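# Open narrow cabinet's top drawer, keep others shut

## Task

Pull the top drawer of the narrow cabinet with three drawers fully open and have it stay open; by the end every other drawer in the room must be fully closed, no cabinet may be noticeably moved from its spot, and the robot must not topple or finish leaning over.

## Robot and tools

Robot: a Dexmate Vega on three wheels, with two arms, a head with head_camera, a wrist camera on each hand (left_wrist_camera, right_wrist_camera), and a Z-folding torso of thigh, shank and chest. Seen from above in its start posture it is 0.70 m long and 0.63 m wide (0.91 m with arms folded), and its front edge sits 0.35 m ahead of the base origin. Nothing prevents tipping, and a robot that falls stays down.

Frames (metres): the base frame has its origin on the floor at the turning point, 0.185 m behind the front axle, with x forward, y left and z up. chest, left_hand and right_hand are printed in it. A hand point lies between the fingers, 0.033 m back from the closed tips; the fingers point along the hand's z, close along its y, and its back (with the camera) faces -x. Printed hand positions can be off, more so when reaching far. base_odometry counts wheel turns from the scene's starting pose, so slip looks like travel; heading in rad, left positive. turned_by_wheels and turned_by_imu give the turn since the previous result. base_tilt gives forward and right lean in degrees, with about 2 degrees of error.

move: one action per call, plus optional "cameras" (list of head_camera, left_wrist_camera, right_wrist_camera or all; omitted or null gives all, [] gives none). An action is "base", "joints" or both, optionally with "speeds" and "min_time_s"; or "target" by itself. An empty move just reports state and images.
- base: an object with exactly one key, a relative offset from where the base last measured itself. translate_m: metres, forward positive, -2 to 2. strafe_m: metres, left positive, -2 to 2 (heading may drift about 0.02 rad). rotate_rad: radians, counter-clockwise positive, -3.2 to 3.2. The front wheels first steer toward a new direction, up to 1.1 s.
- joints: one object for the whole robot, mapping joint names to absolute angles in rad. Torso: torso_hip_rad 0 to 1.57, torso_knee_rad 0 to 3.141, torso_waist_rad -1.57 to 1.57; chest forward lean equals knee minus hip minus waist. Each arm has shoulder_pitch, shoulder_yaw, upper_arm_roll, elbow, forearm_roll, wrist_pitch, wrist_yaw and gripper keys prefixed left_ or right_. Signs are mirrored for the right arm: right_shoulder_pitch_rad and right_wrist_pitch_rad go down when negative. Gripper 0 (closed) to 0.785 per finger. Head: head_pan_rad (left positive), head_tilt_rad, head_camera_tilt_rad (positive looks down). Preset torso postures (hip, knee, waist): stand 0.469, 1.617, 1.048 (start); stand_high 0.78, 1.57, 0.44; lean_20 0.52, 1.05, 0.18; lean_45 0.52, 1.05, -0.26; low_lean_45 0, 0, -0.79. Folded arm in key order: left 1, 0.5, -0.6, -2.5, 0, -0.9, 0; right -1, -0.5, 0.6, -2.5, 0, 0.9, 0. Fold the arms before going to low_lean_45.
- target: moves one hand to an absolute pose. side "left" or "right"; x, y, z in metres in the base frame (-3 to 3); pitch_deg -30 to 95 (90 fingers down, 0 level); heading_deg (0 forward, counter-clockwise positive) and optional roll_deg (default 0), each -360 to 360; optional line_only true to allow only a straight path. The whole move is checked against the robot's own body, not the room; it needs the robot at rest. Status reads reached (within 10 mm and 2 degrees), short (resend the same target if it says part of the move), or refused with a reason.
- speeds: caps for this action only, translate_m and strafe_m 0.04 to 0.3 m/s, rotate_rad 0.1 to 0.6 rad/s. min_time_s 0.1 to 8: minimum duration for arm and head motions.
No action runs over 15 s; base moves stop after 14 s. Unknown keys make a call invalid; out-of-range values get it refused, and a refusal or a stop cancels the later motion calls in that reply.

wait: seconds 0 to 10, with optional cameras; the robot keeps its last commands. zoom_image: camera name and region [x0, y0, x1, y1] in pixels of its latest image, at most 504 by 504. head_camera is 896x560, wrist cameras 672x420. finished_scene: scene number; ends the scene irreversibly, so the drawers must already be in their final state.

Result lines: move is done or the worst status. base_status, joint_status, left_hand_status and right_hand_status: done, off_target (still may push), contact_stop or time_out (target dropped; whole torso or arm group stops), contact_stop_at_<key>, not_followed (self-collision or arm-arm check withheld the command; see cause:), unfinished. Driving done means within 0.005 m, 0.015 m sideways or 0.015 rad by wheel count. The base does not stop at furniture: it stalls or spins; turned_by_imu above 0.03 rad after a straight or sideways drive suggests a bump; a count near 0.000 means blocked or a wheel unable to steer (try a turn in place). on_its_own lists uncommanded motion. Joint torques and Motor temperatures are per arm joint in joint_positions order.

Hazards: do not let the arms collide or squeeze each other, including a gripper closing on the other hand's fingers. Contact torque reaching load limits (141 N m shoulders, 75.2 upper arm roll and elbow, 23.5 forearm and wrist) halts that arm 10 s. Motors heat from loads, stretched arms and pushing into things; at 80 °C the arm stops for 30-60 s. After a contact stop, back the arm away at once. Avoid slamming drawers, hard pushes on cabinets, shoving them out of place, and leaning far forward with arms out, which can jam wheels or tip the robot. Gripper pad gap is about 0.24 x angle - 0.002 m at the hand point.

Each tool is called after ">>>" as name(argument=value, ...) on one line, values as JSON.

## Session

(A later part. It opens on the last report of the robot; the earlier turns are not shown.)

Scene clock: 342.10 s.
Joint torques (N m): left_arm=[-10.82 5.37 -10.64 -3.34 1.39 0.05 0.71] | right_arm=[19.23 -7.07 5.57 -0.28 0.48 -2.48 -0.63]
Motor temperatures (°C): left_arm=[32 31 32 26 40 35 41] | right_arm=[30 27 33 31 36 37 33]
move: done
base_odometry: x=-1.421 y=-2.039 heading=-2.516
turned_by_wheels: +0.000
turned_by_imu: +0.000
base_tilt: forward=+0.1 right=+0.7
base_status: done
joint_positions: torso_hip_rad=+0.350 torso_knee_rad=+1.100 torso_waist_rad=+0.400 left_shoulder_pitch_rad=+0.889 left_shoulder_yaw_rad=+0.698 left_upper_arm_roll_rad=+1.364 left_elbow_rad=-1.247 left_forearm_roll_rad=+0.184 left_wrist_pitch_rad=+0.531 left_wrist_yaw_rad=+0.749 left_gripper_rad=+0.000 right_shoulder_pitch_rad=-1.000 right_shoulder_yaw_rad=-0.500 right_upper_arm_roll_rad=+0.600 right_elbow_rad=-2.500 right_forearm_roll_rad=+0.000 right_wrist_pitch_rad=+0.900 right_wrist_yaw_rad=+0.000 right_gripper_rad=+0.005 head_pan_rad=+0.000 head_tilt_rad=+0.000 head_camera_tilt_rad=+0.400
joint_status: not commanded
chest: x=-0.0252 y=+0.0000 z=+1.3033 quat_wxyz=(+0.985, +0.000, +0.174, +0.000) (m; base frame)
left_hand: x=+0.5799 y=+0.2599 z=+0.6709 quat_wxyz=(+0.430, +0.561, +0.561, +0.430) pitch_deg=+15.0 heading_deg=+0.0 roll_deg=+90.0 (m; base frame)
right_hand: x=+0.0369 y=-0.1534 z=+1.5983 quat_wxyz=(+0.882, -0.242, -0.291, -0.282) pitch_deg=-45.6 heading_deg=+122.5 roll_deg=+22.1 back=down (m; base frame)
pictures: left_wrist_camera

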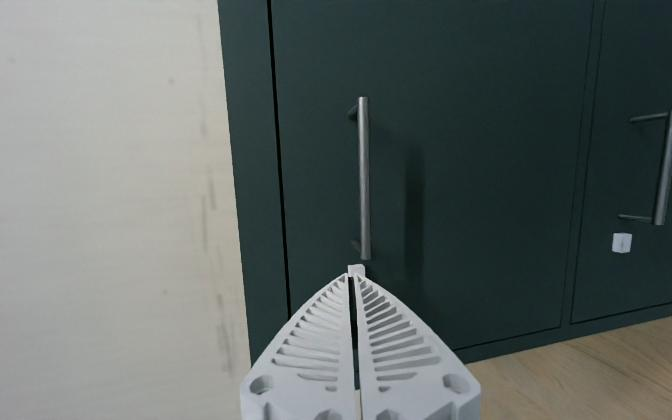

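>>> move(base={"translate_m": 0.012}, speeds={"translate_m": 0.04}, cameras=["left_wrist_camera"])

>>> zoom_image(camera="left_wrist_camera", region=[250, 180, 450, 330])

>>> move(base={"translate_m": 0.01}, speeds={"translate_m": 0.04}, cameras=["left_wrist_camera"])

>>> zoom_image(camera="left_wrist_camera", region=[250, 180, 450, 330])

Scene clock: 343.50 s.
Joint torques (N m): left_arm=[-11.61 6.97 -11.21 -3.43 1.22 0.72 0.83] | right_arm=[19.44 -7.25 5.35 0.15 0.75 -1.93 -0.48]
Motor temperatures (°C): left_arm=[32 31 32 26 40 35 41] | right_arm=[30 27 33 31 36 37 33]
move: done
base_odometry: x=-1.430 y=-2.046 heading=-2.517
turned_by_wheels: +0.000
turned_by_imu: +0.000
base_tilt: forward=+0.1 right=+0.8
base_status: done
joint_positions: torso_hip_rad=+0.350 torso_knee_rad=+1.100 torso_waist_rad=+0.400 left_shoulder_pitch_rad=+0.889 left_shoulder_yaw_rad=+0.698 left_upper_arm_roll_rad=+1.364 left_elbow_rad=-1.247 left_forearm_roll_rad=+0.184 left_wrist_pitch_rad=+0.531 left_wrist_yaw_rad=+0.749 left_gripper_rad=+0.000 right_shoulder_pitch_rad=-1.000 right_shoulder_yaw_rad=-0.500 right_upper_arm_roll_rad=+0.600 right_elbow_rad=-2.500 right_forearm_roll_rad=+0.000 right_wrist_pitch_rad=+0.900 right_wrist_yaw_rad=+0.000 right_gripper_rad=+0.005 head_pan_rad=+0.000 head_tilt_rad=+0.000 head_camera_tilt_rad=+0.400
joint_status: not commanded
chest: x=-0.0252 y=+0.0000 z=+1.3033 quat_wxyz=(+0.985, +0.000, +0.174, +0.000) (m; base frame)
left_hand: x=+0.5799 y=+0.2599 z=+0.6709 quat_wxyz=(+0.430, +0.561, +0.561, +0.430) pitch_deg=+15.0 heading_deg=+0.0 roll_deg=+90.0 (m; base frame)
right_hand: x=+0.0369 y=-0.1534 z=+1.5983 quat_wxyz=(+0.882, -0.242, -0.291, -0.282) pitch_deg=-45.6 heading_deg=+122.5 roll_deg=+22.1 back=down (m; base frame)
pictures: left_wrist_camera

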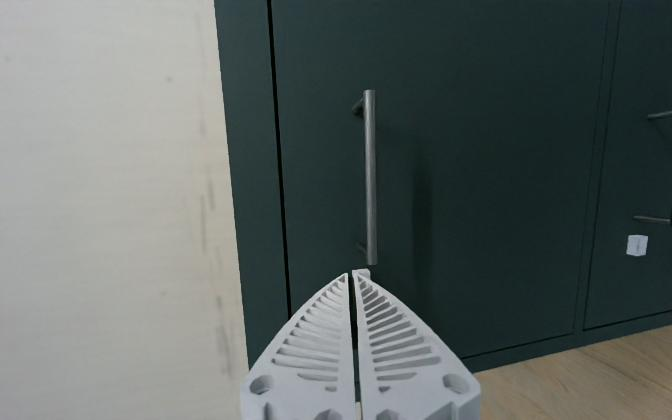

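Scaled by 2.520 from the camera's 672x420 image, which has a finer 960x600 frame.

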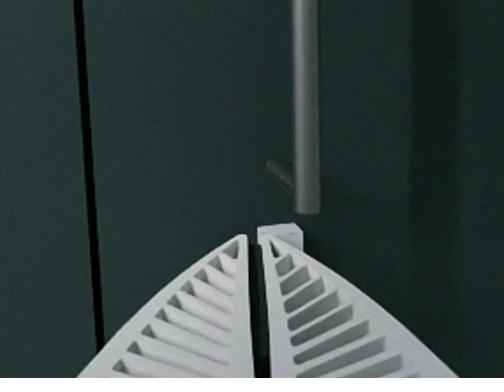

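Scene clock: 344.53 s.
Joint torques (N m): left_arm=[-24.87 5.1 -13.78 -3.24 2.21 -0.57 1.27] | right_arm=[19.22 -6.83 5.43 0.3 0.66 -2.4 -0.69]
Motor temperatures (°C): left_arm=[32 31 32 26 40 35 41] | right_arm=[30 27 33 31 36 37 33]
move: done
base_odometry: x=-1.438 y=-2.052 heading=-2.517
turned_by_wheels: +0.000
turned_by_imu: +0.000
base_tilt: forward=+0.1 right=+0.7
base_status: done
joint_positions: torso_hip_rad=+0.350 torso_knee_rad=+1.100 torso_waist_rad=+0.400 left_shoulder_pitch_rad=+0.889 left_shoulder_yaw_rad=+0.698 left_upper_arm_roll_rad=+1.364 left_elbow_rad=-1.247 left_forearm_roll_rad=+0.184 left_wrist_pitch_rad=+0.531 left_wrist_yaw_rad=+0.748 left_gripper_rad=+0.000 right_shoulder_pitch_rad=-1.000 right_shoulder_yaw_rad=-0.500 right_upper_arm_roll_rad=+0.600 right_elbow_rad=-2.500 right_forearm_roll_rad=+0.000 right_wrist_pitch_rad=+0.900 right_wrist_yaw_rad=+0.000 right_gripper_rad=+0.005 head_pan_rad=+0.000 head_tilt_rad=+0.000 head_camera_tilt_rad=+0.400
joint_status: not commanded
chest: x=-0.0254 y=+0.0000 z=+1.3034 quat_wxyz=(+0.985, +0.000, +0.174, +0.000) (m; base frame)
left_hand: x=+0.5794 y=+0.2599 z=+0.6706 quat_wxyz=(+0.430, +0.561, +0.561, +0.430) pitch_deg=+15.0 heading_deg=+0.0 roll_deg=-90.0 (m; base frame)
right_hand: x=+0.0366 y=-0.1534 z=+1.5984 quat_wxyz=(+0.882, -0.242, -0.291, -0.282) pitch_deg=-45.6 heading_deg=+122.5 roll_deg=+22.0 back=down (m; base frame)
pictures: left_wrist_camera

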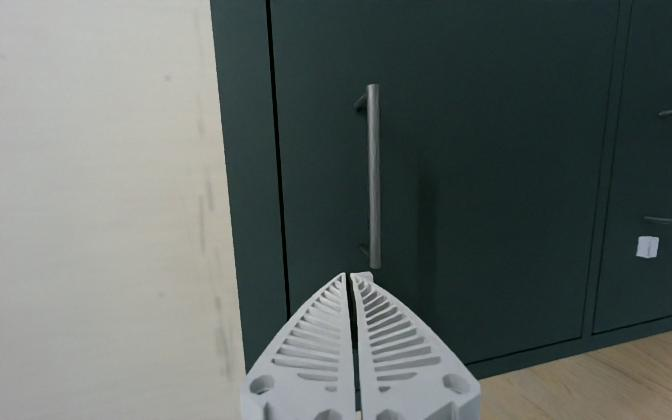

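Scaled by 2.520 from the camera's 672x420 image, which has a finer 960x600 frame.

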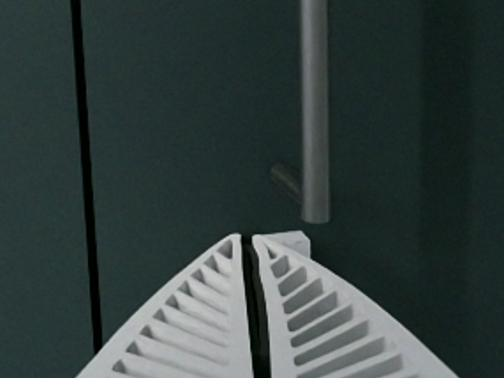

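>>> move(base={"translate_m": -0.015}, speeds={"translate_m": 0.04}, cameras=["left_wrist_camera"])

>>> move(target={"side": "left", "x": 0.58, "y": 0.262, "z": 0.666, "pitch_deg": 15, "heading_deg": 0, "roll_deg": 90}, cameras=["left_wrist_camera"])

>>> zoom_image(camera="left_wrist_camera", region=[250, 180, 450, 330])

>>> move(base={"translate_m": 0.022}, speeds={"translate_m": 0.04}, cameras=["left_wrist_camera"])

>>> zoom_image(camera="left_wrist_camera", region=[250, 180, 450, 330])

Scene clock: 346.17 s.
Joint torques (N m): left_arm=[-19.53 5.63 -10.29 -2.03 1.3 0.02 0.83] | right_arm=[19.9 -6.78 5.25 -0.43 0.64 -2.12 -0.63]
Motor temperatures (°C): left_arm=[32 31 32 26 40 35 41] | right_arm=[30 27 33 31 36 37 33]
move: done
base_odometry: x=-1.426 y=-2.043 heading=-2.517
turned_by_wheels: +0.000
turned_by_imu: +0.000
base_tilt: forward=+0.1 right=+0.7
base_status: done
joint_positions: torso_hip_rad=+0.350 torso_knee_rad=+1.100 torso_waist_rad=+0.400 left_shoulder_pitch_rad=+0.889 left_shoulder_yaw_rad=+0.698 left_upper_arm_roll_rad=+1.364 left_elbow_rad=-1.247 left_forearm_roll_rad=+0.184 left_wrist_pitch_rad=+0.531 left_wrist_yaw_rad=+0.749 left_gripper_rad=+0.000 right_shoulder_pitch_rad=-1.000 right_shoulder_yaw_rad=-0.500 right_upper_arm_roll_rad=+0.600 right_elbow_rad=-2.500 right_forearm_roll_rad=+0.000 right_wrist_pitch_rad=+0.900 right_wrist_yaw_rad=+0.000 right_gripper_rad=+0.005 head_pan_rad=+0.000 head_tilt_rad=+0.000 head_camera_tilt_rad=+0.400
joint_status: not commanded
chest: x=-0.0253 y=+0.0000 z=+1.3033 quat_wxyz=(+0.985, +0.000, +0.174, +0.000) (m; base frame)
left_hand: x=+0.5797 y=+0.2599 z=+0.6708 quat_wxyz=(+0.430, +0.561, +0.561, +0.430) pitch_deg=+15.0 heading_deg=+0.0 roll_deg=-90.0 (m; base frame)
right_hand: x=+0.0369 y=-0.1534 z=+1.5984 quat_wxyz=(+0.882, -0.242, -0.291, -0.282) pitch_deg=-45.6 heading_deg=+122.5 roll_deg=+22.1 back=down (m; base frame)
pictures: left_wrist_camera

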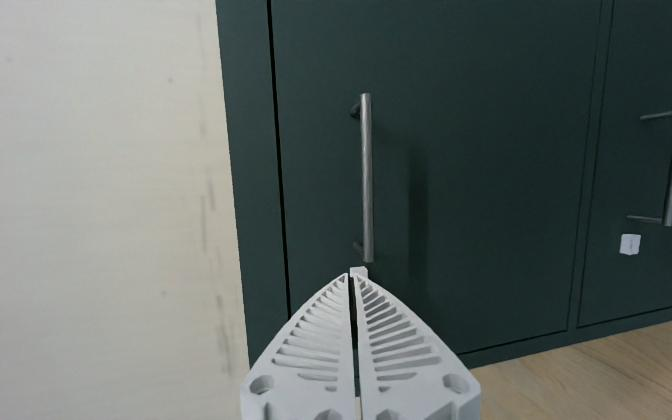

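Scene clock: 347.37 s.
Joint torques (N m): left_arm=[-21.6 -0.27 -5.02 -1.37 0.98 -0.59 1.49] | right_arm=[19.72 -7.4 5.63 0.71 0.68 -3.17 -0.71]
Motor temperatures (°C): left_arm=[32 31 32 26 40 35 41] | right_arm=[30 27 33 31 36 37 33]
move: done
base_odometry: x=-1.426 y=-2.043 heading=-2.517
turned_by_wheels: +0.000
turned_by_imu: +0.000
base_tilt: forward=+0.1 right=+0.8
base_status: not commanded
joint_positions: torso_hip_rad=+0.350 torso_knee_rad=+1.100 torso_waist_rad=+0.400 left_shoulder_pitch_rad=+0.889 left_shoulder_yaw_rad=+0.684 left_upper_arm_roll_rad=+1.364 left_elbow_rad=-1.211 left_forearm_roll_rad=+0.183 left_wrist_pitch_rad=+0.510 left_wrist_yaw_rad=+0.755 left_gripper_rad=+0.000 right_shoulder_pitch_rad=-1.000 right_shoulder_yaw_rad=-0.500 right_upper_arm_roll_rad=+0.600 right_elbow_rad=-2.500 right_forearm_roll_rad=+0.000 right_wrist_pitch_rad=+0.900 right_wrist_yaw_rad=+0.000 right_gripper_rad=+0.005 head_pan_rad=+0.000 head_tilt_rad=+0.000 head_camera_tilt_rad=+0.400
joint_status: not commanded
chest: x=-0.0253 y=+0.0000 z=+1.3033 quat_wxyz=(+0.985, +0.000, +0.174, +0.000) (m; base frame)
left_hand: x=+0.5799 y=+0.2620 z=+0.6663 quat_wxyz=(+0.430, +0.561, +0.561, +0.430) pitch_deg=+15.0 heading_deg=+0.0 roll_deg=-90.0 (m; base frame)
left_hand_status: reached (straight line, planned for 0.4 s): 0 mm and 0.0 deg off.
right_hand: x=+0.0369 y=-0.1534 z=+1.5984 quat_wxyz=(+0.882, -0.242, -0.291, -0.282) pitch_deg=-45.6 heading_deg=+122.5 roll_deg=+22.1 back=down (m; base frame)
pictures: left_wrist_camera

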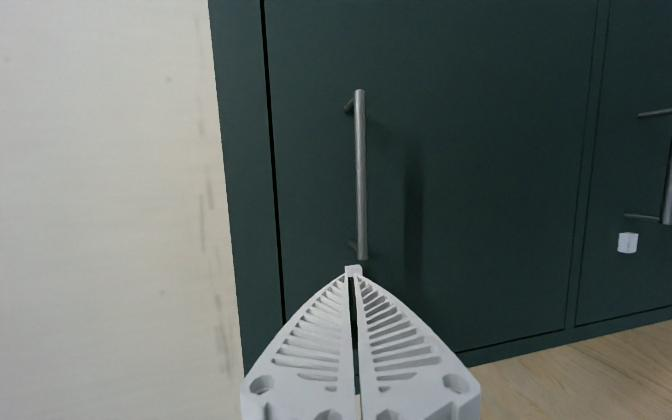

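Scaled by 2.520 from the camera's 672x420 image, which has a finer 960x600 frame.

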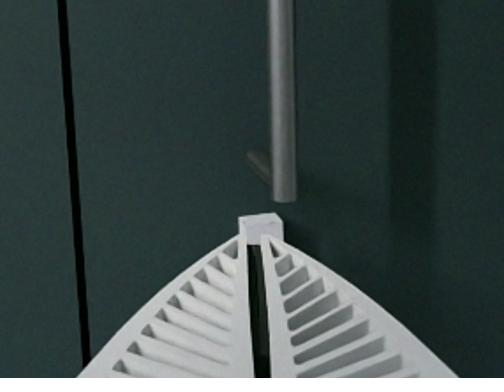

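Scene clock: 348.70 s.
Joint torques (N m): left_arm=[-49.06 -1.58 -23.12 -2.62 4.15 -0.73 2.72] | right_arm=[20.06 -7.56 5.16 0.38 0.66 -2.44 -0.61]
Motor temperatures (°C): left_arm=[32 31 32 26 40 35 41] | right_arm=[30 27 33 31 36 37 33]
move: done
base_odometry: x=-1.444 y=-2.056 heading=-2.516
turned_by_wheels: +0.000
turned_by_imu: +0.001
base_tilt: forward=+0.0 right=+0.8
base_status: done
joint_positions: torso_hip_rad=+0.350 torso_knee_rad=+1.100 torso_waist_rad=+0.400 left_shoulder_pitch_rad=+0.890 left_shoulder_yaw_rad=+0.682 left_upper_arm_roll_rad=+1.366 left_elbow_rad=-1.208 left_forearm_roll_rad=+0.182 left_wrist_pitch_rad=+0.508 left_wrist_yaw_rad=+0.755 left_gripper_rad=+0.000 right_shoulder_pitch_rad=-1.000 right_shoulder_yaw_rad=-0.500 right_upper_arm_roll_rad=+0.600 right_elbow_rad=-2.500 right_forearm_roll_rad=+0.000 right_wrist_pitch_rad=+0.900 right_wrist_yaw_rad=+0.000 right_gripper_rad=+0.005 head_pan_rad=+0.000 head_tilt_rad=+0.000 head_camera_tilt_rad=+0.400
joint_status: not commanded
chest: x=-0.0256 y=+0.0000 z=+1.3034 quat_wxyz=(+0.985, +0.000, +0.174, +0.000) (m; base frame)
left_hand: x=+0.5785 y=+0.2621 z=+0.6646 quat_wxyz=(+0.430, +0.562, +0.561, +0.430) pitch_deg=+15.2 heading_deg=+0.0 roll_deg=-90.0 (m; base frame)
right_hand: x=+0.0364 y=-0.1534 z=+1.5984 quat_wxyz=(+0.882, -0.242, -0.291, -0.282) pitch_deg=-45.6 heading_deg=+122.5 roll_deg=+22.0 back=down (m; base frame)
pictures: left_wrist_camera

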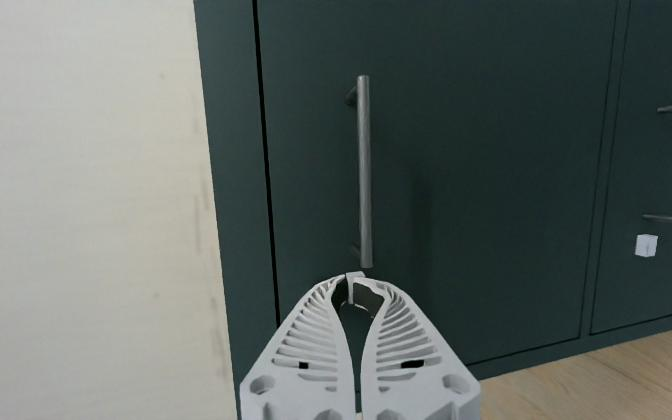

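Scaled by 2.520 from the camera's 672x420 image, which has a finer 960x600 frame.

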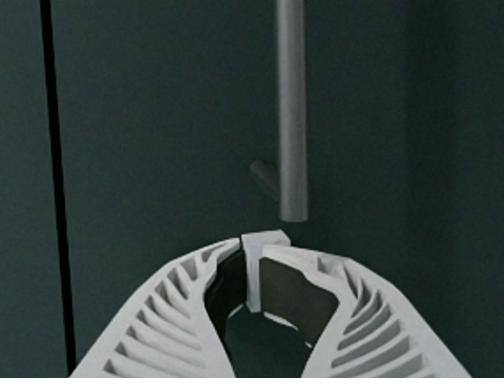

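>>> move(base={"translate_m": -0.035}, speeds={"translate_m": 0.04}, cameras=[])

>>> move(target={"side": "left", "x": 0.58, "y": 0.29, "z": 0.667, "pitch_deg": 15, "heading_deg": 0, "roll_deg": 90}, cameras=["left_wrist_camera"])

>>> move(base={"translate_m": 0.03}, speeds={"translate_m": 0.04}, cameras=["head_camera", "left_wrist_camera"])

>>> zoom_image(camera="left_wrist_camera", region=[250, 180, 450, 330])

Scene clock: 351.13 s.
Joint torques (N m): left_arm=[-20.61 1.47 -10.23 -2.21 1.32 0.04 1.41] | right_arm=[20.61 -7.76 5.15 0.18 0.67 -1.42 -0.68]
Motor temperatures (°C): left_arm=[32 31 32 26 40 35 41] | right_arm=[30 27 33 31 36 37 33]
move: done
base_odometry: x=-1.416 y=-2.035 heading=-2.517
turned_by_wheels: +0.000
turned_by_imu: -0.001
base_tilt: forward=+0.1 right=+0.8
base_status: done
joint_positions: torso_hip_rad=+0.350 torso_knee_rad=+1.100 torso_waist_rad=+0.400 left_shoulder_pitch_rad=+0.889 left_shoulder_yaw_rad=+0.682 left_upper_arm_roll_rad=+1.365 left_elbow_rad=-1.207 left_forearm_roll_rad=+0.183 left_wrist_pitch_rad=+0.508 left_wrist_yaw_rad=+0.755 left_gripper_rad=+0.000 right_shoulder_pitch_rad=-1.000 right_shoulder_yaw_rad=-0.500 right_upper_arm_roll_rad=+0.600 right_elbow_rad=-2.500 right_forearm_roll_rad=+0.000 right_wrist_pitch_rad=+0.900 right_wrist_yaw_rad=+0.000 right_gripper_rad=+0.005 head_pan_rad=+0.000 head_tilt_rad=+0.000 head_camera_tilt_rad=+0.400
joint_status: not commanded
chest: x=-0.0253 y=+0.0000 z=+1.3033 quat_wxyz=(+0.985, +0.000, +0.174, +0.000) (m; base frame)
left_hand: x=+0.5797 y=+0.2621 z=+0.6656 quat_wxyz=(+0.430, +0.561, +0.561, +0.430) pitch_deg=+15.0 heading_deg=+0.0 roll_deg=-90.0 (m; base frame)
right_hand: x=+0.0369 y=-0.1534 z=+1.5983 quat_wxyz=(+0.882, -0.242, -0.291, -0.282) pitch_deg=-45.6 heading_deg=+122.5 roll_deg=+22.1 back=down (m; base frame)
pictures: none
No camera images: "cameras" was empty.

Scene clock: 352.57 s.
Joint torques (N m): left_arm=[-11.4 6.39 -10.16 -1.62 0.83 -0.1 1.55] | right_arm=[19.81 -7.64 5.64 -0.93 0.67 -1.89 -0.73]
Motor temperatures (°C): left_arm=[32 31 32 26 40 35 41] | right_arm=[30 27 33 31 36 36 33]
move: done
base_odometry: x=-1.416 y=-2.035 heading=-2.517
turned_by_wheels: +0.000
turned_by_imu: +0.000
base_tilt: forward=+0.1 right=+0.7
base_status: not commanded
joint_positions: torso_hip_rad=+0.350 torso_knee_rad=+1.100 torso_waist_rad=+0.400 left_shoulder_pitch_rad=+0.890 left_shoulder_yaw_rad=+0.727 left_upper_arm_roll_rad=+1.359 left_elbow_rad=-1.194 left_forearm_roll_rad=+0.176 left_wrist_pitch_rad=+0.449 left_wrist_yaw_rad=+0.759 left_gripper_rad=+0.000 right_shoulder_pitch_rad=-1.000 right_shoulder_yaw_rad=-0.500 right_upper_arm_roll_rad=+0.600 right_elbow_rad=-2.500 right_forearm_roll_rad=+0.000 right_wrist_pitch_rad=+0.900 right_wrist_yaw_rad=+0.000 right_gripper_rad=+0.005 head_pan_rad=+0.000 head_tilt_rad=+0.000 head_camera_tilt_rad=+0.400
joint_status: not commanded
chest: x=-0.0253 y=+0.0000 z=+1.3033 quat_wxyz=(+0.985, +0.000, +0.174, +0.000) (m; base frame)
left_hand: x=+0.5799 y=+0.2882 z=+0.6667 quat_wxyz=(+0.430, +0.561, +0.561, +0.430) pitch_deg=+15.0 heading_deg=+0.0 roll_deg=-90.0 (m; base frame)
left_hand_status: reached (straight line, planned for 0.5 s): 2 mm and 0.0 deg off.
right_hand: x=+0.0369 y=-0.1534 z=+1.5983 quat_wxyz=(+0.882, -0.242, -0.291, -0.282) pitch_deg=-45.6 heading_deg=+122.5 roll_deg=+22.1 back=down (m; base frame)
pictures: left_wrist_camera

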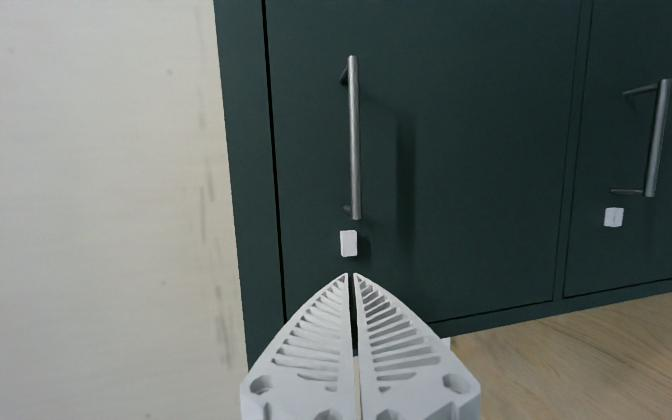

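Scene clock: 354.00 s.
Joint torques (N m): left_arm=[-15.98 5.45 -11.63 -1.57 1.23 -0.24 1.39] | right_arm=[19.92 -7.32 5.43 0.44 0.55 -2.11 -0.78]
Motor temperatures (°C): left_arm=[32 31 32 26 40 35 41] | right_arm=[30 27 33 31 36 36 33]
move: done
base_odometry: x=-1.440 y=-2.053 heading=-2.517
turned_by_wheels: +0.000
turned_by_imu: +0.000
base_tilt: forward=+0.1 right=+0.8
base_status: done
joint_positions: torso_hip_rad=+0.350 torso_knee_rad=+1.100 torso_waist_rad=+0.400 left_shoulder_pitch_rad=+0.890 left_shoulder_yaw_rad=+0.730 left_upper_arm_roll_rad=+1.359 left_elbow_rad=-1.193 left_forearm_roll_rad=+0.175 left_wrist_pitch_rad=+0.446 left_wrist_yaw_rad=+0.759 left_gripper_rad=+0.000 right_shoulder_pitch_rad=-1.000 right_shoulder_yaw_rad=-0.500 right_upper_arm_roll_rad=+0.600 right_elbow_rad=-2.500 right_forearm_roll_rad=+0.000 right_wrist_pitch_rad=+0.900 right_wrist_yaw_rad=+0.000 right_gripper_rad=+0.005 head_pan_rad=+0.000 head_tilt_rad=+0.000 head_camera_tilt_rad=+0.400
joint_status: not commanded
chest: x=-0.0253 y=+0.0000 z=+1.3033 quat_wxyz=(+0.985, +0.000, +0.174, +0.000) (m; base frame)
left_hand: x=+0.5798 y=+0.2899 z=+0.6668 quat_wxyz=(+0.430, +0.561, +0.561, +0.430) pitch_deg=+15.0 heading_deg=+0.0 roll_deg=-90.0 (m; base frame)
right_hand: x=+0.0368 y=-0.1534 z=+1.5984 quat_wxyz=(+0.882, -0.242, -0.291, -0.282) pitch_deg=-45.6 heading_deg=+122.5 roll_deg=+22.1 back=down (m; base frame)
pictures: head_camera, left_wrist_camera

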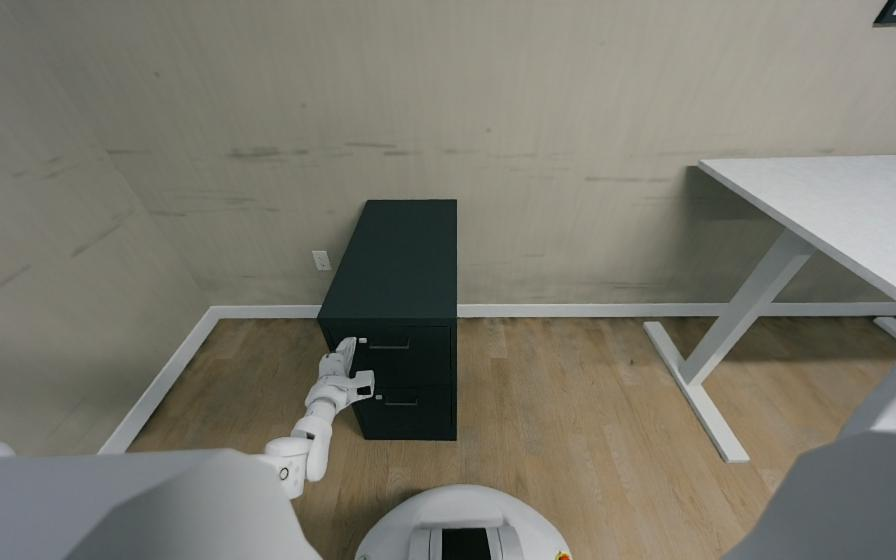

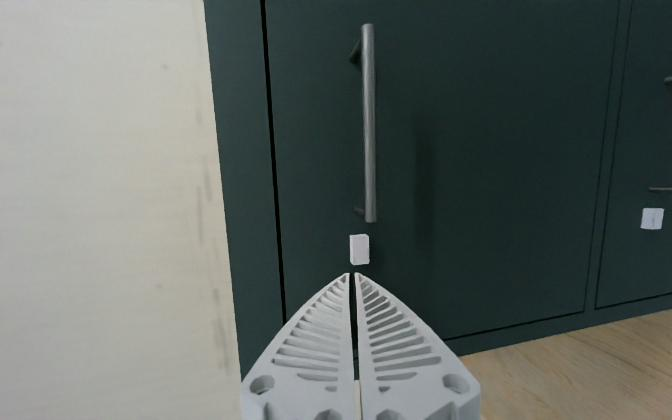

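Scaled by 2.520 from the camera's 672x420 image, which has a finer 960x600 frame.

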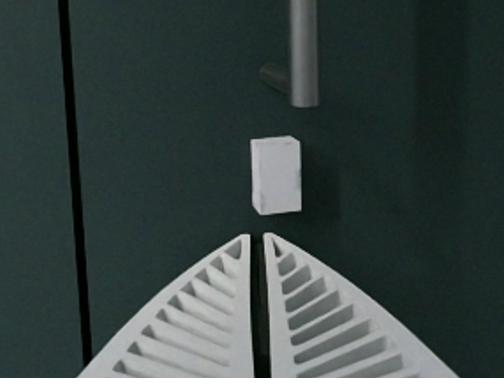

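>>> move(target={"side": "left", "x": 0.58, "y": 0.288, "z": 0.661, "pitch_deg": 15, "heading_deg": 0, "roll_deg": 90}, cameras=[])

>>> move(base={"translate_m": 0.006}, speeds={"translate_m": 0.04}, cameras=["left_wrist_camera"])

>>> move(target={"side": "left", "x": 0.58, "y": 0.272, "z": 0.661, "pitch_deg": 15, "heading_deg": 0, "roll_deg": 90}, cameras=["left_wrist_camera"])

>>> zoom_image(camera="left_wrist_camera", region=[250, 180, 450, 330])

Scene clock: 357.50 s.
Joint torques (N m): left_arm=[-25.79 0.9 -7.05 -2.26 1.77 -1.19 1.3] | right_arm=[20.25 -8.1 5.35 0.8 0.65 -1.65 -0.63]
Motor temperatures (°C): left_arm=[32 31 32 26 40 35 41] | right_arm=[30 27 33 31 36 36 33]
move: done
base_odometry: x=-1.440 y=-2.053 heading=-2.517
turned_by_wheels: +0.000
turned_by_imu: +0.000
base_tilt: forward=+0.1 right=+0.7
base_status: not commanded
joint_positions: torso_hip_rad=+0.350 torso_knee_rad=+1.100 torso_waist_rad=+0.400 left_shoulder_pitch_rad=+0.889 left_shoulder_yaw_rad=+0.705 left_upper_arm_roll_rad=+1.361 left_elbow_rad=-1.150 left_forearm_roll_rad=+0.175 left_wrist_pitch_rad=+0.429 left_wrist_yaw_rad=+0.766 left_gripper_rad=+0.000 right_shoulder_pitch_rad=-1.000 right_shoulder_yaw_rad=-0.500 right_upper_arm_roll_rad=+0.600 right_elbow_rad=-2.500 right_forearm_roll_rad=+0.000 right_wrist_pitch_rad=+0.900 right_wrist_yaw_rad=+0.000 right_gripper_rad=+0.005 head_pan_rad=+0.000 head_tilt_rad=+0.000 head_camera_tilt_rad=+0.400
joint_status: not commanded
chest: x=-0.0254 y=+0.0000 z=+1.3034 quat_wxyz=(+0.985, +0.000, +0.174, +0.000) (m; base frame)
left_hand: x=+0.5797 y=+0.2884 z=+0.6611 quat_wxyz=(+0.430, +0.561, +0.561, +0.430) pitch_deg=+15.0 heading_deg=+0.0 roll_deg=-90.0 (m; base frame)
left_hand_status: reached (straight line, planned for 0.4 s): 1 mm and 0.0 deg off.
right_hand: x=+0.0367 y=-0.1534 z=+1.5984 quat_wxyz=(+0.882, -0.242, -0.291, -0.282) pitch_deg=-45.6 heading_deg=+122.5 roll_deg=+22.0 back=down (m; base frame)
pictures: none
No camera images: "cameras" was empty.

Scene clock: 358.50 s.
Joint torques (N m): left_arm=[-37.58 -3.37 -15.36 -2.52 2.84 -0.85 1.85] | right_arm=[20.47 -7.14 5.29 1.3 0.65 -1.89 -0.82]
Motor temperatures (°C): left_arm=[32 31 32 26 40 35 41] | right_arm=[30 27 33 31 36 36 33]
move: done
base_odometry: x=-1.445 y=-2.056 heading=-2.517
turned_by_wheels: +0.000
turned_by_imu: +0.001
base_tilt: forward=+0.0 right=+0.8
base_status: done
joint_positions: torso_hip_rad=+0.350 torso_knee_rad=+1.100 torso_waist_rad=+0.400 left_shoulder_pitch_rad=+0.889 left_shoulder_yaw_rad=+0.703 left_upper_arm_roll_rad=+1.362 left_elbow_rad=-1.147 left_forearm_roll_rad=+0.175 left_wrist_pitch_rad=+0.428 left_wrist_yaw_rad=+0.766 left_gripper_rad=+0.000 right_shoulder_pitch_rad=-1.000 right_shoulder_yaw_rad=-0.500 right_upper_arm_roll_rad=+0.600 right_elbow_rad=-2.500 right_forearm_roll_rad=+0.000 right_wrist_pitch_rad=+0.900 right_wrist_yaw_rad=+0.000 right_gripper_rad=+0.005 head_pan_rad=+0.000 head_tilt_rad=+0.000 head_camera_tilt_rad=+0.400
joint_status: not commanded
chest: x=-0.0255 y=+0.0000 z=+1.3034 quat_wxyz=(+0.985, +0.000, +0.174, +0.000) (m; base frame)
left_hand: x=+0.5791 y=+0.2882 z=+0.6602 quat_wxyz=(+0.430, +0.561, +0.561, +0.430) pitch_deg=+15.1 heading_deg=+0.0 roll_deg=-90.0 (m; base frame)
right_hand: x=+0.0365 y=-0.1534 z=+1.5984 quat_wxyz=(+0.882, -0.242, -0.291, -0.282) pitch_deg=-45.6 heading_deg=+122.5 roll_deg=+22.0 back=down (m; base frame)
pictures: left_wrist_camera

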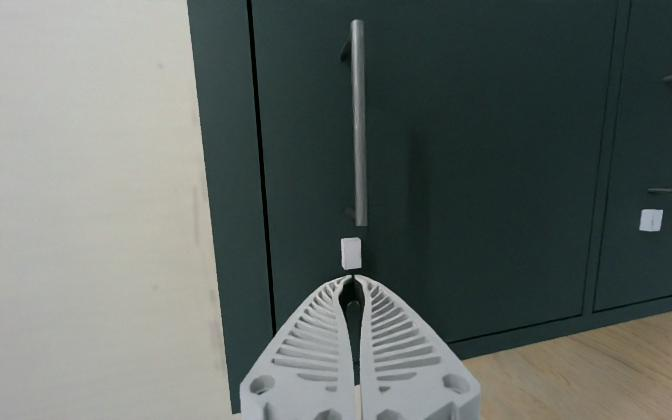

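Scene clock: 359.67 s.
Joint torques (N m): left_arm=[-47.04 -7.29 -14.21 -3.99 4.91 -2.78 1.01] | right_arm=[20.73 -7.4 5.59 0.08 0.67 -1.74 -0.56]
Motor temperatures (°C): left_arm=[32 31 32 26 40 35 41] | right_arm=[30 27 33 31 36 36 33]
move: done
base_odometry: x=-1.445 y=-2.056 heading=-2.517
turned_by_wheels: +0.000
turned_by_imu: +0.000
base_tilt: forward=+0.0 right=+0.8
base_status: not commanded
joint_positions: torso_hip_rad=+0.350 torso_knee_rad=+1.100 torso_waist_rad=+0.400 left_shoulder_pitch_rad=+0.889 left_shoulder_yaw_rad=+0.681 left_upper_arm_roll_rad=+1.365 left_elbow_rad=-1.158 left_forearm_roll_rad=+0.178 left_wrist_pitch_rad=+0.462 left_wrist_yaw_rad=+0.764 left_gripper_rad=+0.000 right_shoulder_pitch_rad=-1.000 right_shoulder_yaw_rad=-0.500 right_upper_arm_roll_rad=+0.600 right_elbow_rad=-2.500 right_forearm_roll_rad=+0.000 right_wrist_pitch_rad=+0.900 right_wrist_yaw_rad=+0.000 right_gripper_rad=+0.005 head_pan_rad=+0.000 head_tilt_rad=+0.000 head_camera_tilt_rad=+0.400
joint_status: not commanded
chest: x=-0.0255 y=+0.0000 z=+1.3034 quat_wxyz=(+0.985, +0.000, +0.174, +0.000) (m; base frame)
left_hand: x=+0.5789 y=+0.2745 z=+0.6598 quat_wxyz=(+0.429, +0.561, +0.561, +0.430) pitch_deg=+15.1 heading_deg=+0.1 roll_deg=-89.9 (m; base frame)
left_hand_status: reached (straight line, planned for 0.4 s): 3 mm and 0.2 deg off.
right_hand: x=+0.0365 y=-0.1534 z=+1.5984 quat_wxyz=(+0.882, -0.242, -0.291, -0.282) pitch_deg=-45.6 heading_deg=+122.5 roll_deg=+22.0 back=down (m; base frame)
pictures: left_wrist_camera

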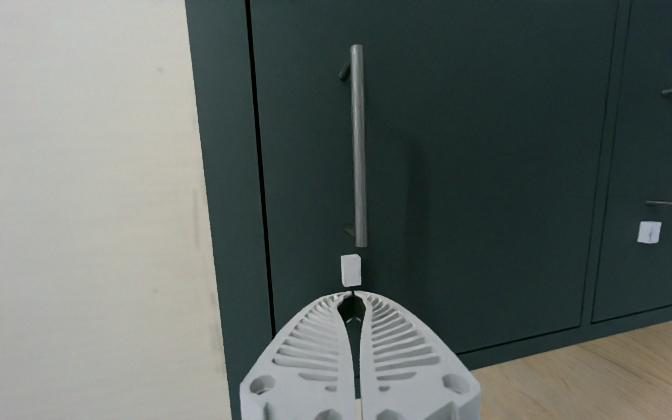

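Scaled by 2.520 from the camera's 672x420 image, which has a finer 960x600 frame.

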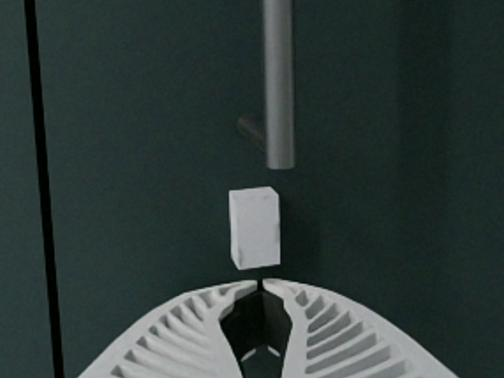

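>>> move(base={"translate_m": -0.013}, speeds={"translate_m": 0.04}, cameras=["left_wrist_camera"])

>>> move(target={"side": "left", "x": 0.58, "y": 0.262, "z": 0.661, "pitch_deg": 15, "heading_deg": 0, "roll_deg": 90}, cameras=["left_wrist_camera"])

>>> zoom_image(camera="left_wrist_camera", region=[250, 180, 450, 330])

Scene clock: 361.23 s.
Joint torques (N m): left_arm=[-20.14 -2.5 -8.49 -4.79 2.52 -1.09 1.19] | right_arm=[19.69 -6.94 5.16 0.16 0.83 -2.16 -0.57]
Motor temperatures (°C): left_arm=[33 31 32 26 40 35 41] | right_arm=[30 27 33 31 36 36 33]
move: done
base_odometry: x=-1.434 y=-2.048 heading=-2.517
turned_by_wheels: +0.000
turned_by_imu: -0.001
base_tilt: forward=+0.0 right=+0.7
base_status: done
joint_positions: torso_hip_rad=+0.350 torso_knee_rad=+1.100 torso_waist_rad=+0.400 left_shoulder_pitch_rad=+0.888 left_shoulder_yaw_rad=+0.678 left_upper_arm_roll_rad=+1.365 left_elbow_rad=-1.160 left_forearm_roll_rad=+0.179 left_wrist_pitch_rad=+0.465 left_wrist_yaw_rad=+0.764 left_gripper_rad=+0.000 right_shoulder_pitch_rad=-1.000 right_shoulder_yaw_rad=-0.500 right_upper_arm_roll_rad=+0.600 right_elbow_rad=-2.500 right_forearm_roll_rad=+0.000 right_wrist_pitch_rad=+0.900 right_wrist_yaw_rad=+0.000 right_gripper_rad=+0.005 head_pan_rad=+0.000 head_tilt_rad=+0.000 head_camera_tilt_rad=+0.400
joint_status: not commanded
chest: x=-0.0253 y=+0.0000 z=+1.3033 quat_wxyz=(+0.985, +0.000, +0.174, +0.000) (m; base frame)
left_hand: x=+0.5798 y=+0.2725 z=+0.6605 quat_wxyz=(+0.430, +0.561, +0.561, +0.430) pitch_deg=+15.1 heading_deg=+0.0 roll_deg=-90.0 (m; base frame)
right_hand: x=+0.0368 y=-0.1534 z=+1.5984 quat_wxyz=(+0.882, -0.242, -0.291, -0.282) pitch_deg=-45.6 heading_deg=+122.5 roll_deg=+22.1 back=down (m; base frame)
pictures: left_wrist_camera

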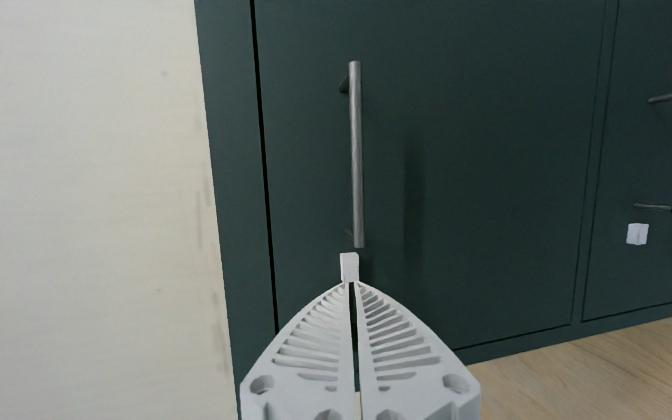

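Scene clock: 362.17 s.
Joint torques (N m): left_arm=[-24.22 -4.32 -3.39 -5.92 3.63 -2.32 0.85] | right_arm=[18.32 -8.02 5.11 0.32 0.69 -2.03 -0.61]
Motor temperatures (°C): left_arm=[33 31 32 26 40 35 41] | right_arm=[30 27 33 31 36 36 33]
move: done
base_odometry: x=-1.434 y=-2.048 heading=-2.517
turned_by_wheels: +0.000
turned_by_imu: +0.000
base_tilt: forward=+0.1 right=+0.7
base_status: not commanded
joint_positions: torso_hip_rad=+0.350 torso_knee_rad=+1.100 torso_waist_rad=+0.400 left_shoulder_pitch_rad=+0.888 left_shoulder_yaw_rad=+0.665 left_upper_arm_roll_rad=+1.366 left_elbow_rad=-1.166 left_forearm_roll_rad=+0.181 left_wrist_pitch_rad=+0.485 left_wrist_yaw_rad=+0.763 left_gripper_rad=+0.000 right_shoulder_pitch_rad=-1.000 right_shoulder_yaw_rad=-0.500 right_upper_arm_roll_rad=+0.600 right_elbow_rad=-2.500 right_forearm_roll_rad=+0.000 right_wrist_pitch_rad=+0.900 right_wrist_yaw_rad=+0.000 right_gripper_rad=+0.005 head_pan_rad=+0.000 head_tilt_rad=+0.000 head_camera_tilt_rad=+0.400
joint_status: not commanded
chest: x=-0.0253 y=+0.0000 z=+1.3033 quat_wxyz=(+0.985, +0.000, +0.174, +0.000) (m; base frame)
left_hand: x=+0.5798 y=+0.2645 z=+0.6606 quat_wxyz=(+0.430, +0.561, +0.561, +0.431) pitch_deg=+15.0 heading_deg=+0.1 roll_deg=-89.9 (m; base frame)
left_hand_status: reached (straight line, planned for 0.3 s): 3 mm and 0.1 deg off.
right_hand: x=+0.0368 y=-0.1534 z=+1.5984 quat_wxyz=(+0.882, -0.242, -0.291, -0.282) pitch_deg=-45.6 heading_deg=+122.5 roll_deg=+22.1 back=down (m; base frame)
pictures: left_wrist_camera

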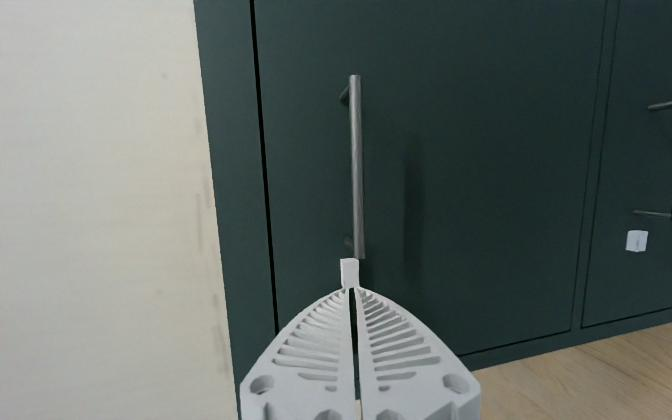

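Scaled by 2.520 from the camera's 672x420 image, which has a finer 960x600 frame.

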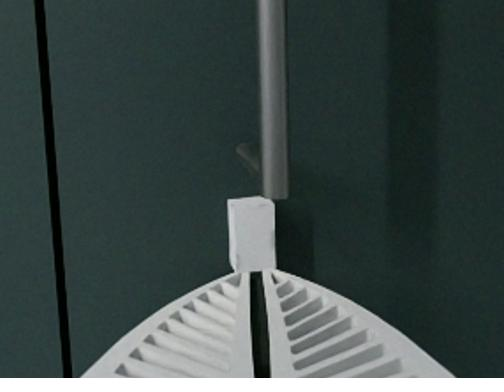

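>>> move(target={"side": "left", "x": 0.58, "y": 0.254, "z": 0.661, "pitch_deg": 15, "heading_deg": 0, "roll_deg": 90}, cameras=["left_wrist_camera"])

>>> zoom_image(camera="left_wrist_camera", region=[250, 180, 450, 330])

>>> move(target={"side": "left", "x": 0.58, "y": 0.246, "z": 0.661, "pitch_deg": 15, "heading_deg": 0, "roll_deg": 90}, cameras=["left_wrist_camera"])

>>> zoom_image(camera="left_wrist_camera", region=[250, 180, 450, 330])

Scene clock: 363.60 s.
Joint torques (N m): left_arm=[-24.87 -7.02 -1.95 -7.16 4.43 -2.49 0.77] | right_arm=[19.89 -7.52 5.17 -1.14 0.5 -2.26 -0.63]
Motor temperatures (°C): left_arm=[33 31 32 26 40 35 41] | right_arm=[30 27 33 31 36 36 33]
move: done
base_odometry: x=-1.434 y=-2.048 heading=-2.517
turned_by_wheels: +0.000
turned_by_imu: +0.000
base_tilt: forward=+0.1 right=+0.7
base_status: not commanded
joint_positions: torso_hip_rad=+0.350 torso_knee_rad=+1.100 torso_waist_rad=+0.400 left_shoulder_pitch_rad=+0.887 left_shoulder_yaw_rad=+0.652 left_upper_arm_roll_rad=+1.368 left_elbow_rad=-1.170 left_forearm_roll_rad=+0.183 left_wrist_pitch_rad=+0.503 left_wrist_yaw_rad=+0.762 left_gripper_rad=+0.000 right_shoulder_pitch_rad=-1.000 right_shoulder_yaw_rad=-0.500 right_upper_arm_roll_rad=+0.600 right_elbow_rad=-2.500 right_forearm_roll_rad=+0.000 right_wrist_pitch_rad=+0.900 right_wrist_yaw_rad=+0.000 right_gripper_rad=+0.005 head_pan_rad=+0.000 head_tilt_rad=+0.000 head_camera_tilt_rad=+0.400
joint_status: not commanded
chest: x=-0.0253 y=+0.0000 z=+1.3033 quat_wxyz=(+0.985, +0.000, +0.174, +0.000) (m; base frame)
left_hand: x=+0.5798 y=+0.2570 z=+0.6606 quat_wxyz=(+0.430, +0.561, +0.561, +0.431) pitch_deg=+15.0 heading_deg=+0.1 roll_deg=-89.9 (m; base frame)
left_hand_status: reached (straight line, planned for 0.3 s): 3 mm and 0.1 deg off.
right_hand: x=+0.0368 y=-0.1534 z=+1.5984 quat_wxyz=(+0.882, -0.242, -0.291, -0.282) pitch_deg=-45.6 heading_deg=+122.5 roll_deg=+22.1 back=down (m; base frame)
pictures: left_wrist_camera

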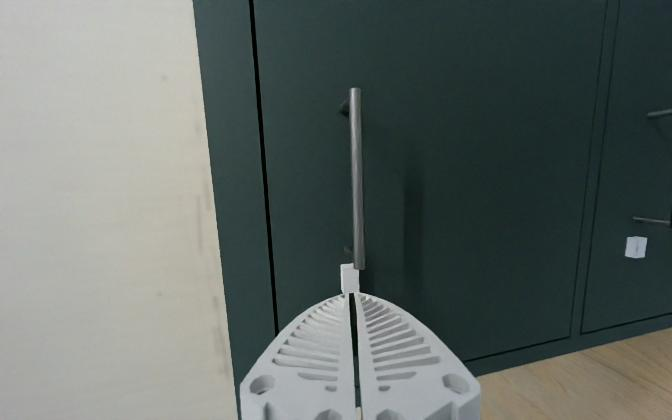

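Scaled by 2.520 from the camera's 672x420 image, which has a finer 960x600 frame.

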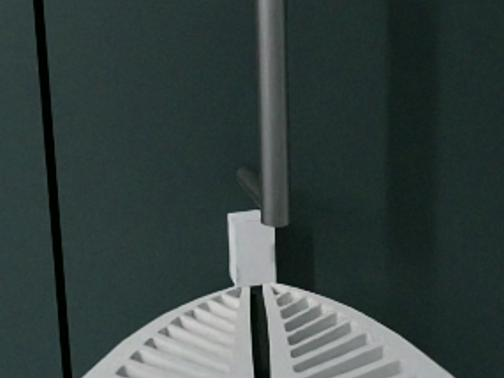

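Scene clock: 364.47 s.
Joint torques (N m): left_arm=[-25.14 -9.73 -1.44 -7.63 5.11 -3.81 1] | right_arm=[19.49 -8.65 5 -0.11 0.65 -2.76 -0.61]
Motor temperatures (°C): left_arm=[33 31 32 26 40 35 41] | right_arm=[30 27 33 31 36 36 33]
move: done
base_odometry: x=-1.434 y=-2.048 heading=-2.517
turned_by_wheels: +0.000
turned_by_imu: +0.000
base_tilt: forward=+0.1 right=+0.7
base_status: not commanded
joint_positions: torso_hip_rad=+0.350 torso_knee_rad=+1.100 torso_waist_rad=+0.400 left_shoulder_pitch_rad=+0.887 left_shoulder_yaw_rad=+0.638 left_upper_arm_roll_rad=+1.370 left_elbow_rad=-1.173 left_forearm_roll_rad=+0.185 left_wrist_pitch_rad=+0.520 left_wrist_yaw_rad=+0.761 left_gripper_rad=+0.000 right_shoulder_pitch_rad=-1.000 right_shoulder_yaw_rad=-0.500 right_upper_arm_roll_rad=+0.600 right_elbow_rad=-2.500 right_forearm_roll_rad=+0.000 right_wrist_pitch_rad=+0.900 right_wrist_yaw_rad=+0.000 right_gripper_rad=+0.005 head_pan_rad=+0.000 head_tilt_rad=+0.000 head_camera_tilt_rad=+0.400
joint_status: not commanded
chest: x=-0.0253 y=+0.0000 z=+1.3033 quat_wxyz=(+0.985, +0.000, +0.174, +0.000) (m; base frame)
left_hand: x=+0.5798 y=+0.2493 z=+0.6606 quat_wxyz=(+0.429, +0.561, +0.561, +0.431) pitch_deg=+15.0 heading_deg=+0.1 roll_deg=-89.9 (m; base frame)
left_hand_status: reached (straight line, planned for 0.3 s): 3 mm and 0.2 deg off.
right_hand: x=+0.0368 y=-0.1534 z=+1.5984 quat_wxyz=(+0.882, -0.242, -0.291, -0.282) pitch_deg=-45.6 heading_deg=+122.5 roll_deg=+22.1 back=down (m; base frame)
pictures: left_wrist_camera

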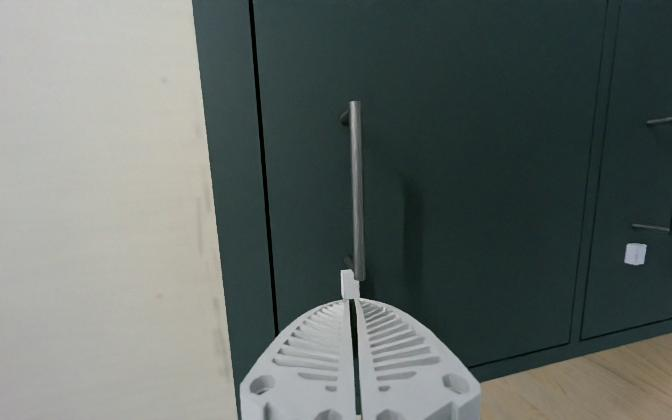

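Scaled by 2.520 from the camera's 672x420 image, which has a finer 960x600 frame.

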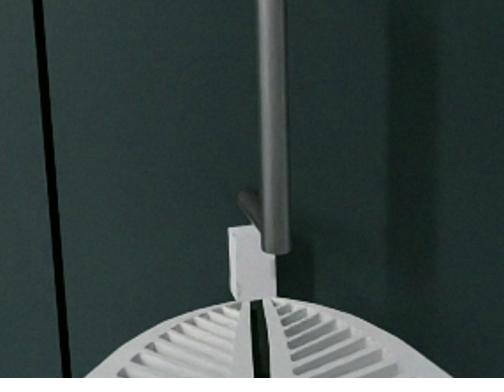

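>>> move(target={"side": "left", "x": 0.58, "y": 0.275, "z": 0.661, "pitch_deg": 15, "heading_deg": 0, "roll_deg": 90}, cameras=["left_wrist_camera"])

>>> zoom_image(camera="left_wrist_camera", region=[250, 180, 450, 330])

Scene clock: 366.17 s.
Joint torques (N m): left_arm=[-10.44 4.12 -8.73 -2.38 2.25 -1.37 1.69] | right_arm=[20.37 -6.97 5.13 -0.18 0.6 -2.27 -0.49]
Motor temperatures (°C): left_arm=[32 31 32 26 41 35 41] | right_arm=[30 27 33 31 36 36 33]
move: done
base_odometry: x=-1.434 y=-2.048 heading=-2.517
turned_by_wheels: +0.000
turned_by_imu: +0.000
base_tilt: forward=+0.0 right=+0.8
base_status: not commanded
joint_positions: torso_hip_rad=+0.350 torso_knee_rad=+1.100 torso_waist_rad=+0.400 left_shoulder_pitch_rad=+0.888 left_shoulder_yaw_rad=+0.681 left_upper_arm_roll_rad=+1.365 left_elbow_rad=-1.159 left_forearm_roll_rad=+0.178 left_wrist_pitch_rad=+0.463 left_wrist_yaw_rad=+0.764 left_gripper_rad=+0.000 right_shoulder_pitch_rad=-1.000 right_shoulder_yaw_rad=-0.500 right_upper_arm_roll_rad=+0.600 right_elbow_rad=-2.500 right_forearm_roll_rad=+0.000 right_wrist_pitch_rad=+0.900 right_wrist_yaw_rad=+0.000 right_gripper_rad=+0.005 head_pan_rad=+0.000 head_tilt_rad=+0.000 head_camera_tilt_rad=+0.400
joint_status: not commanded
chest: x=-0.0253 y=+0.0000 z=+1.3033 quat_wxyz=(+0.985, +0.000, +0.174, +0.000) (m; base frame)
left_hand: x=+0.5800 y=+0.2736 z=+0.6608 quat_wxyz=(+0.430, +0.561, +0.561, +0.431) pitch_deg=+15.0 heading_deg=+0.0 roll_deg=-90.0 (m; base frame)
left_hand_status: reached (straight line, planned for 0.5 s): 1 mm and 0.0 deg off.
right_hand: x=+0.0368 y=-0.1534 z=+1.5984 quat_wxyz=(+0.882, -0.242, -0.291, -0.282) pitch_deg=-45.6 heading_deg=+122.5 roll_deg=+22.1 back=down (m; base frame)
pictures: left_wrist_camera

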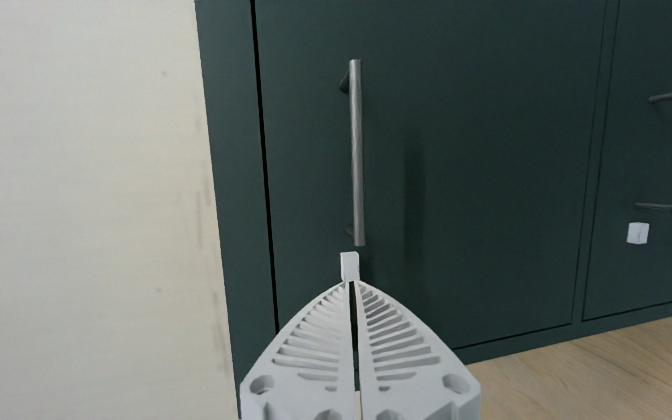

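Scaled by 2.520 from the camera's 672x420 image, which has a finer 960x600 frame.

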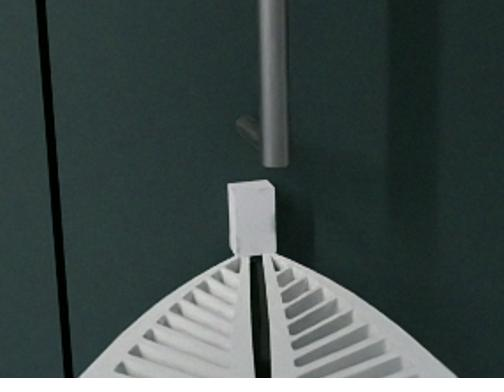

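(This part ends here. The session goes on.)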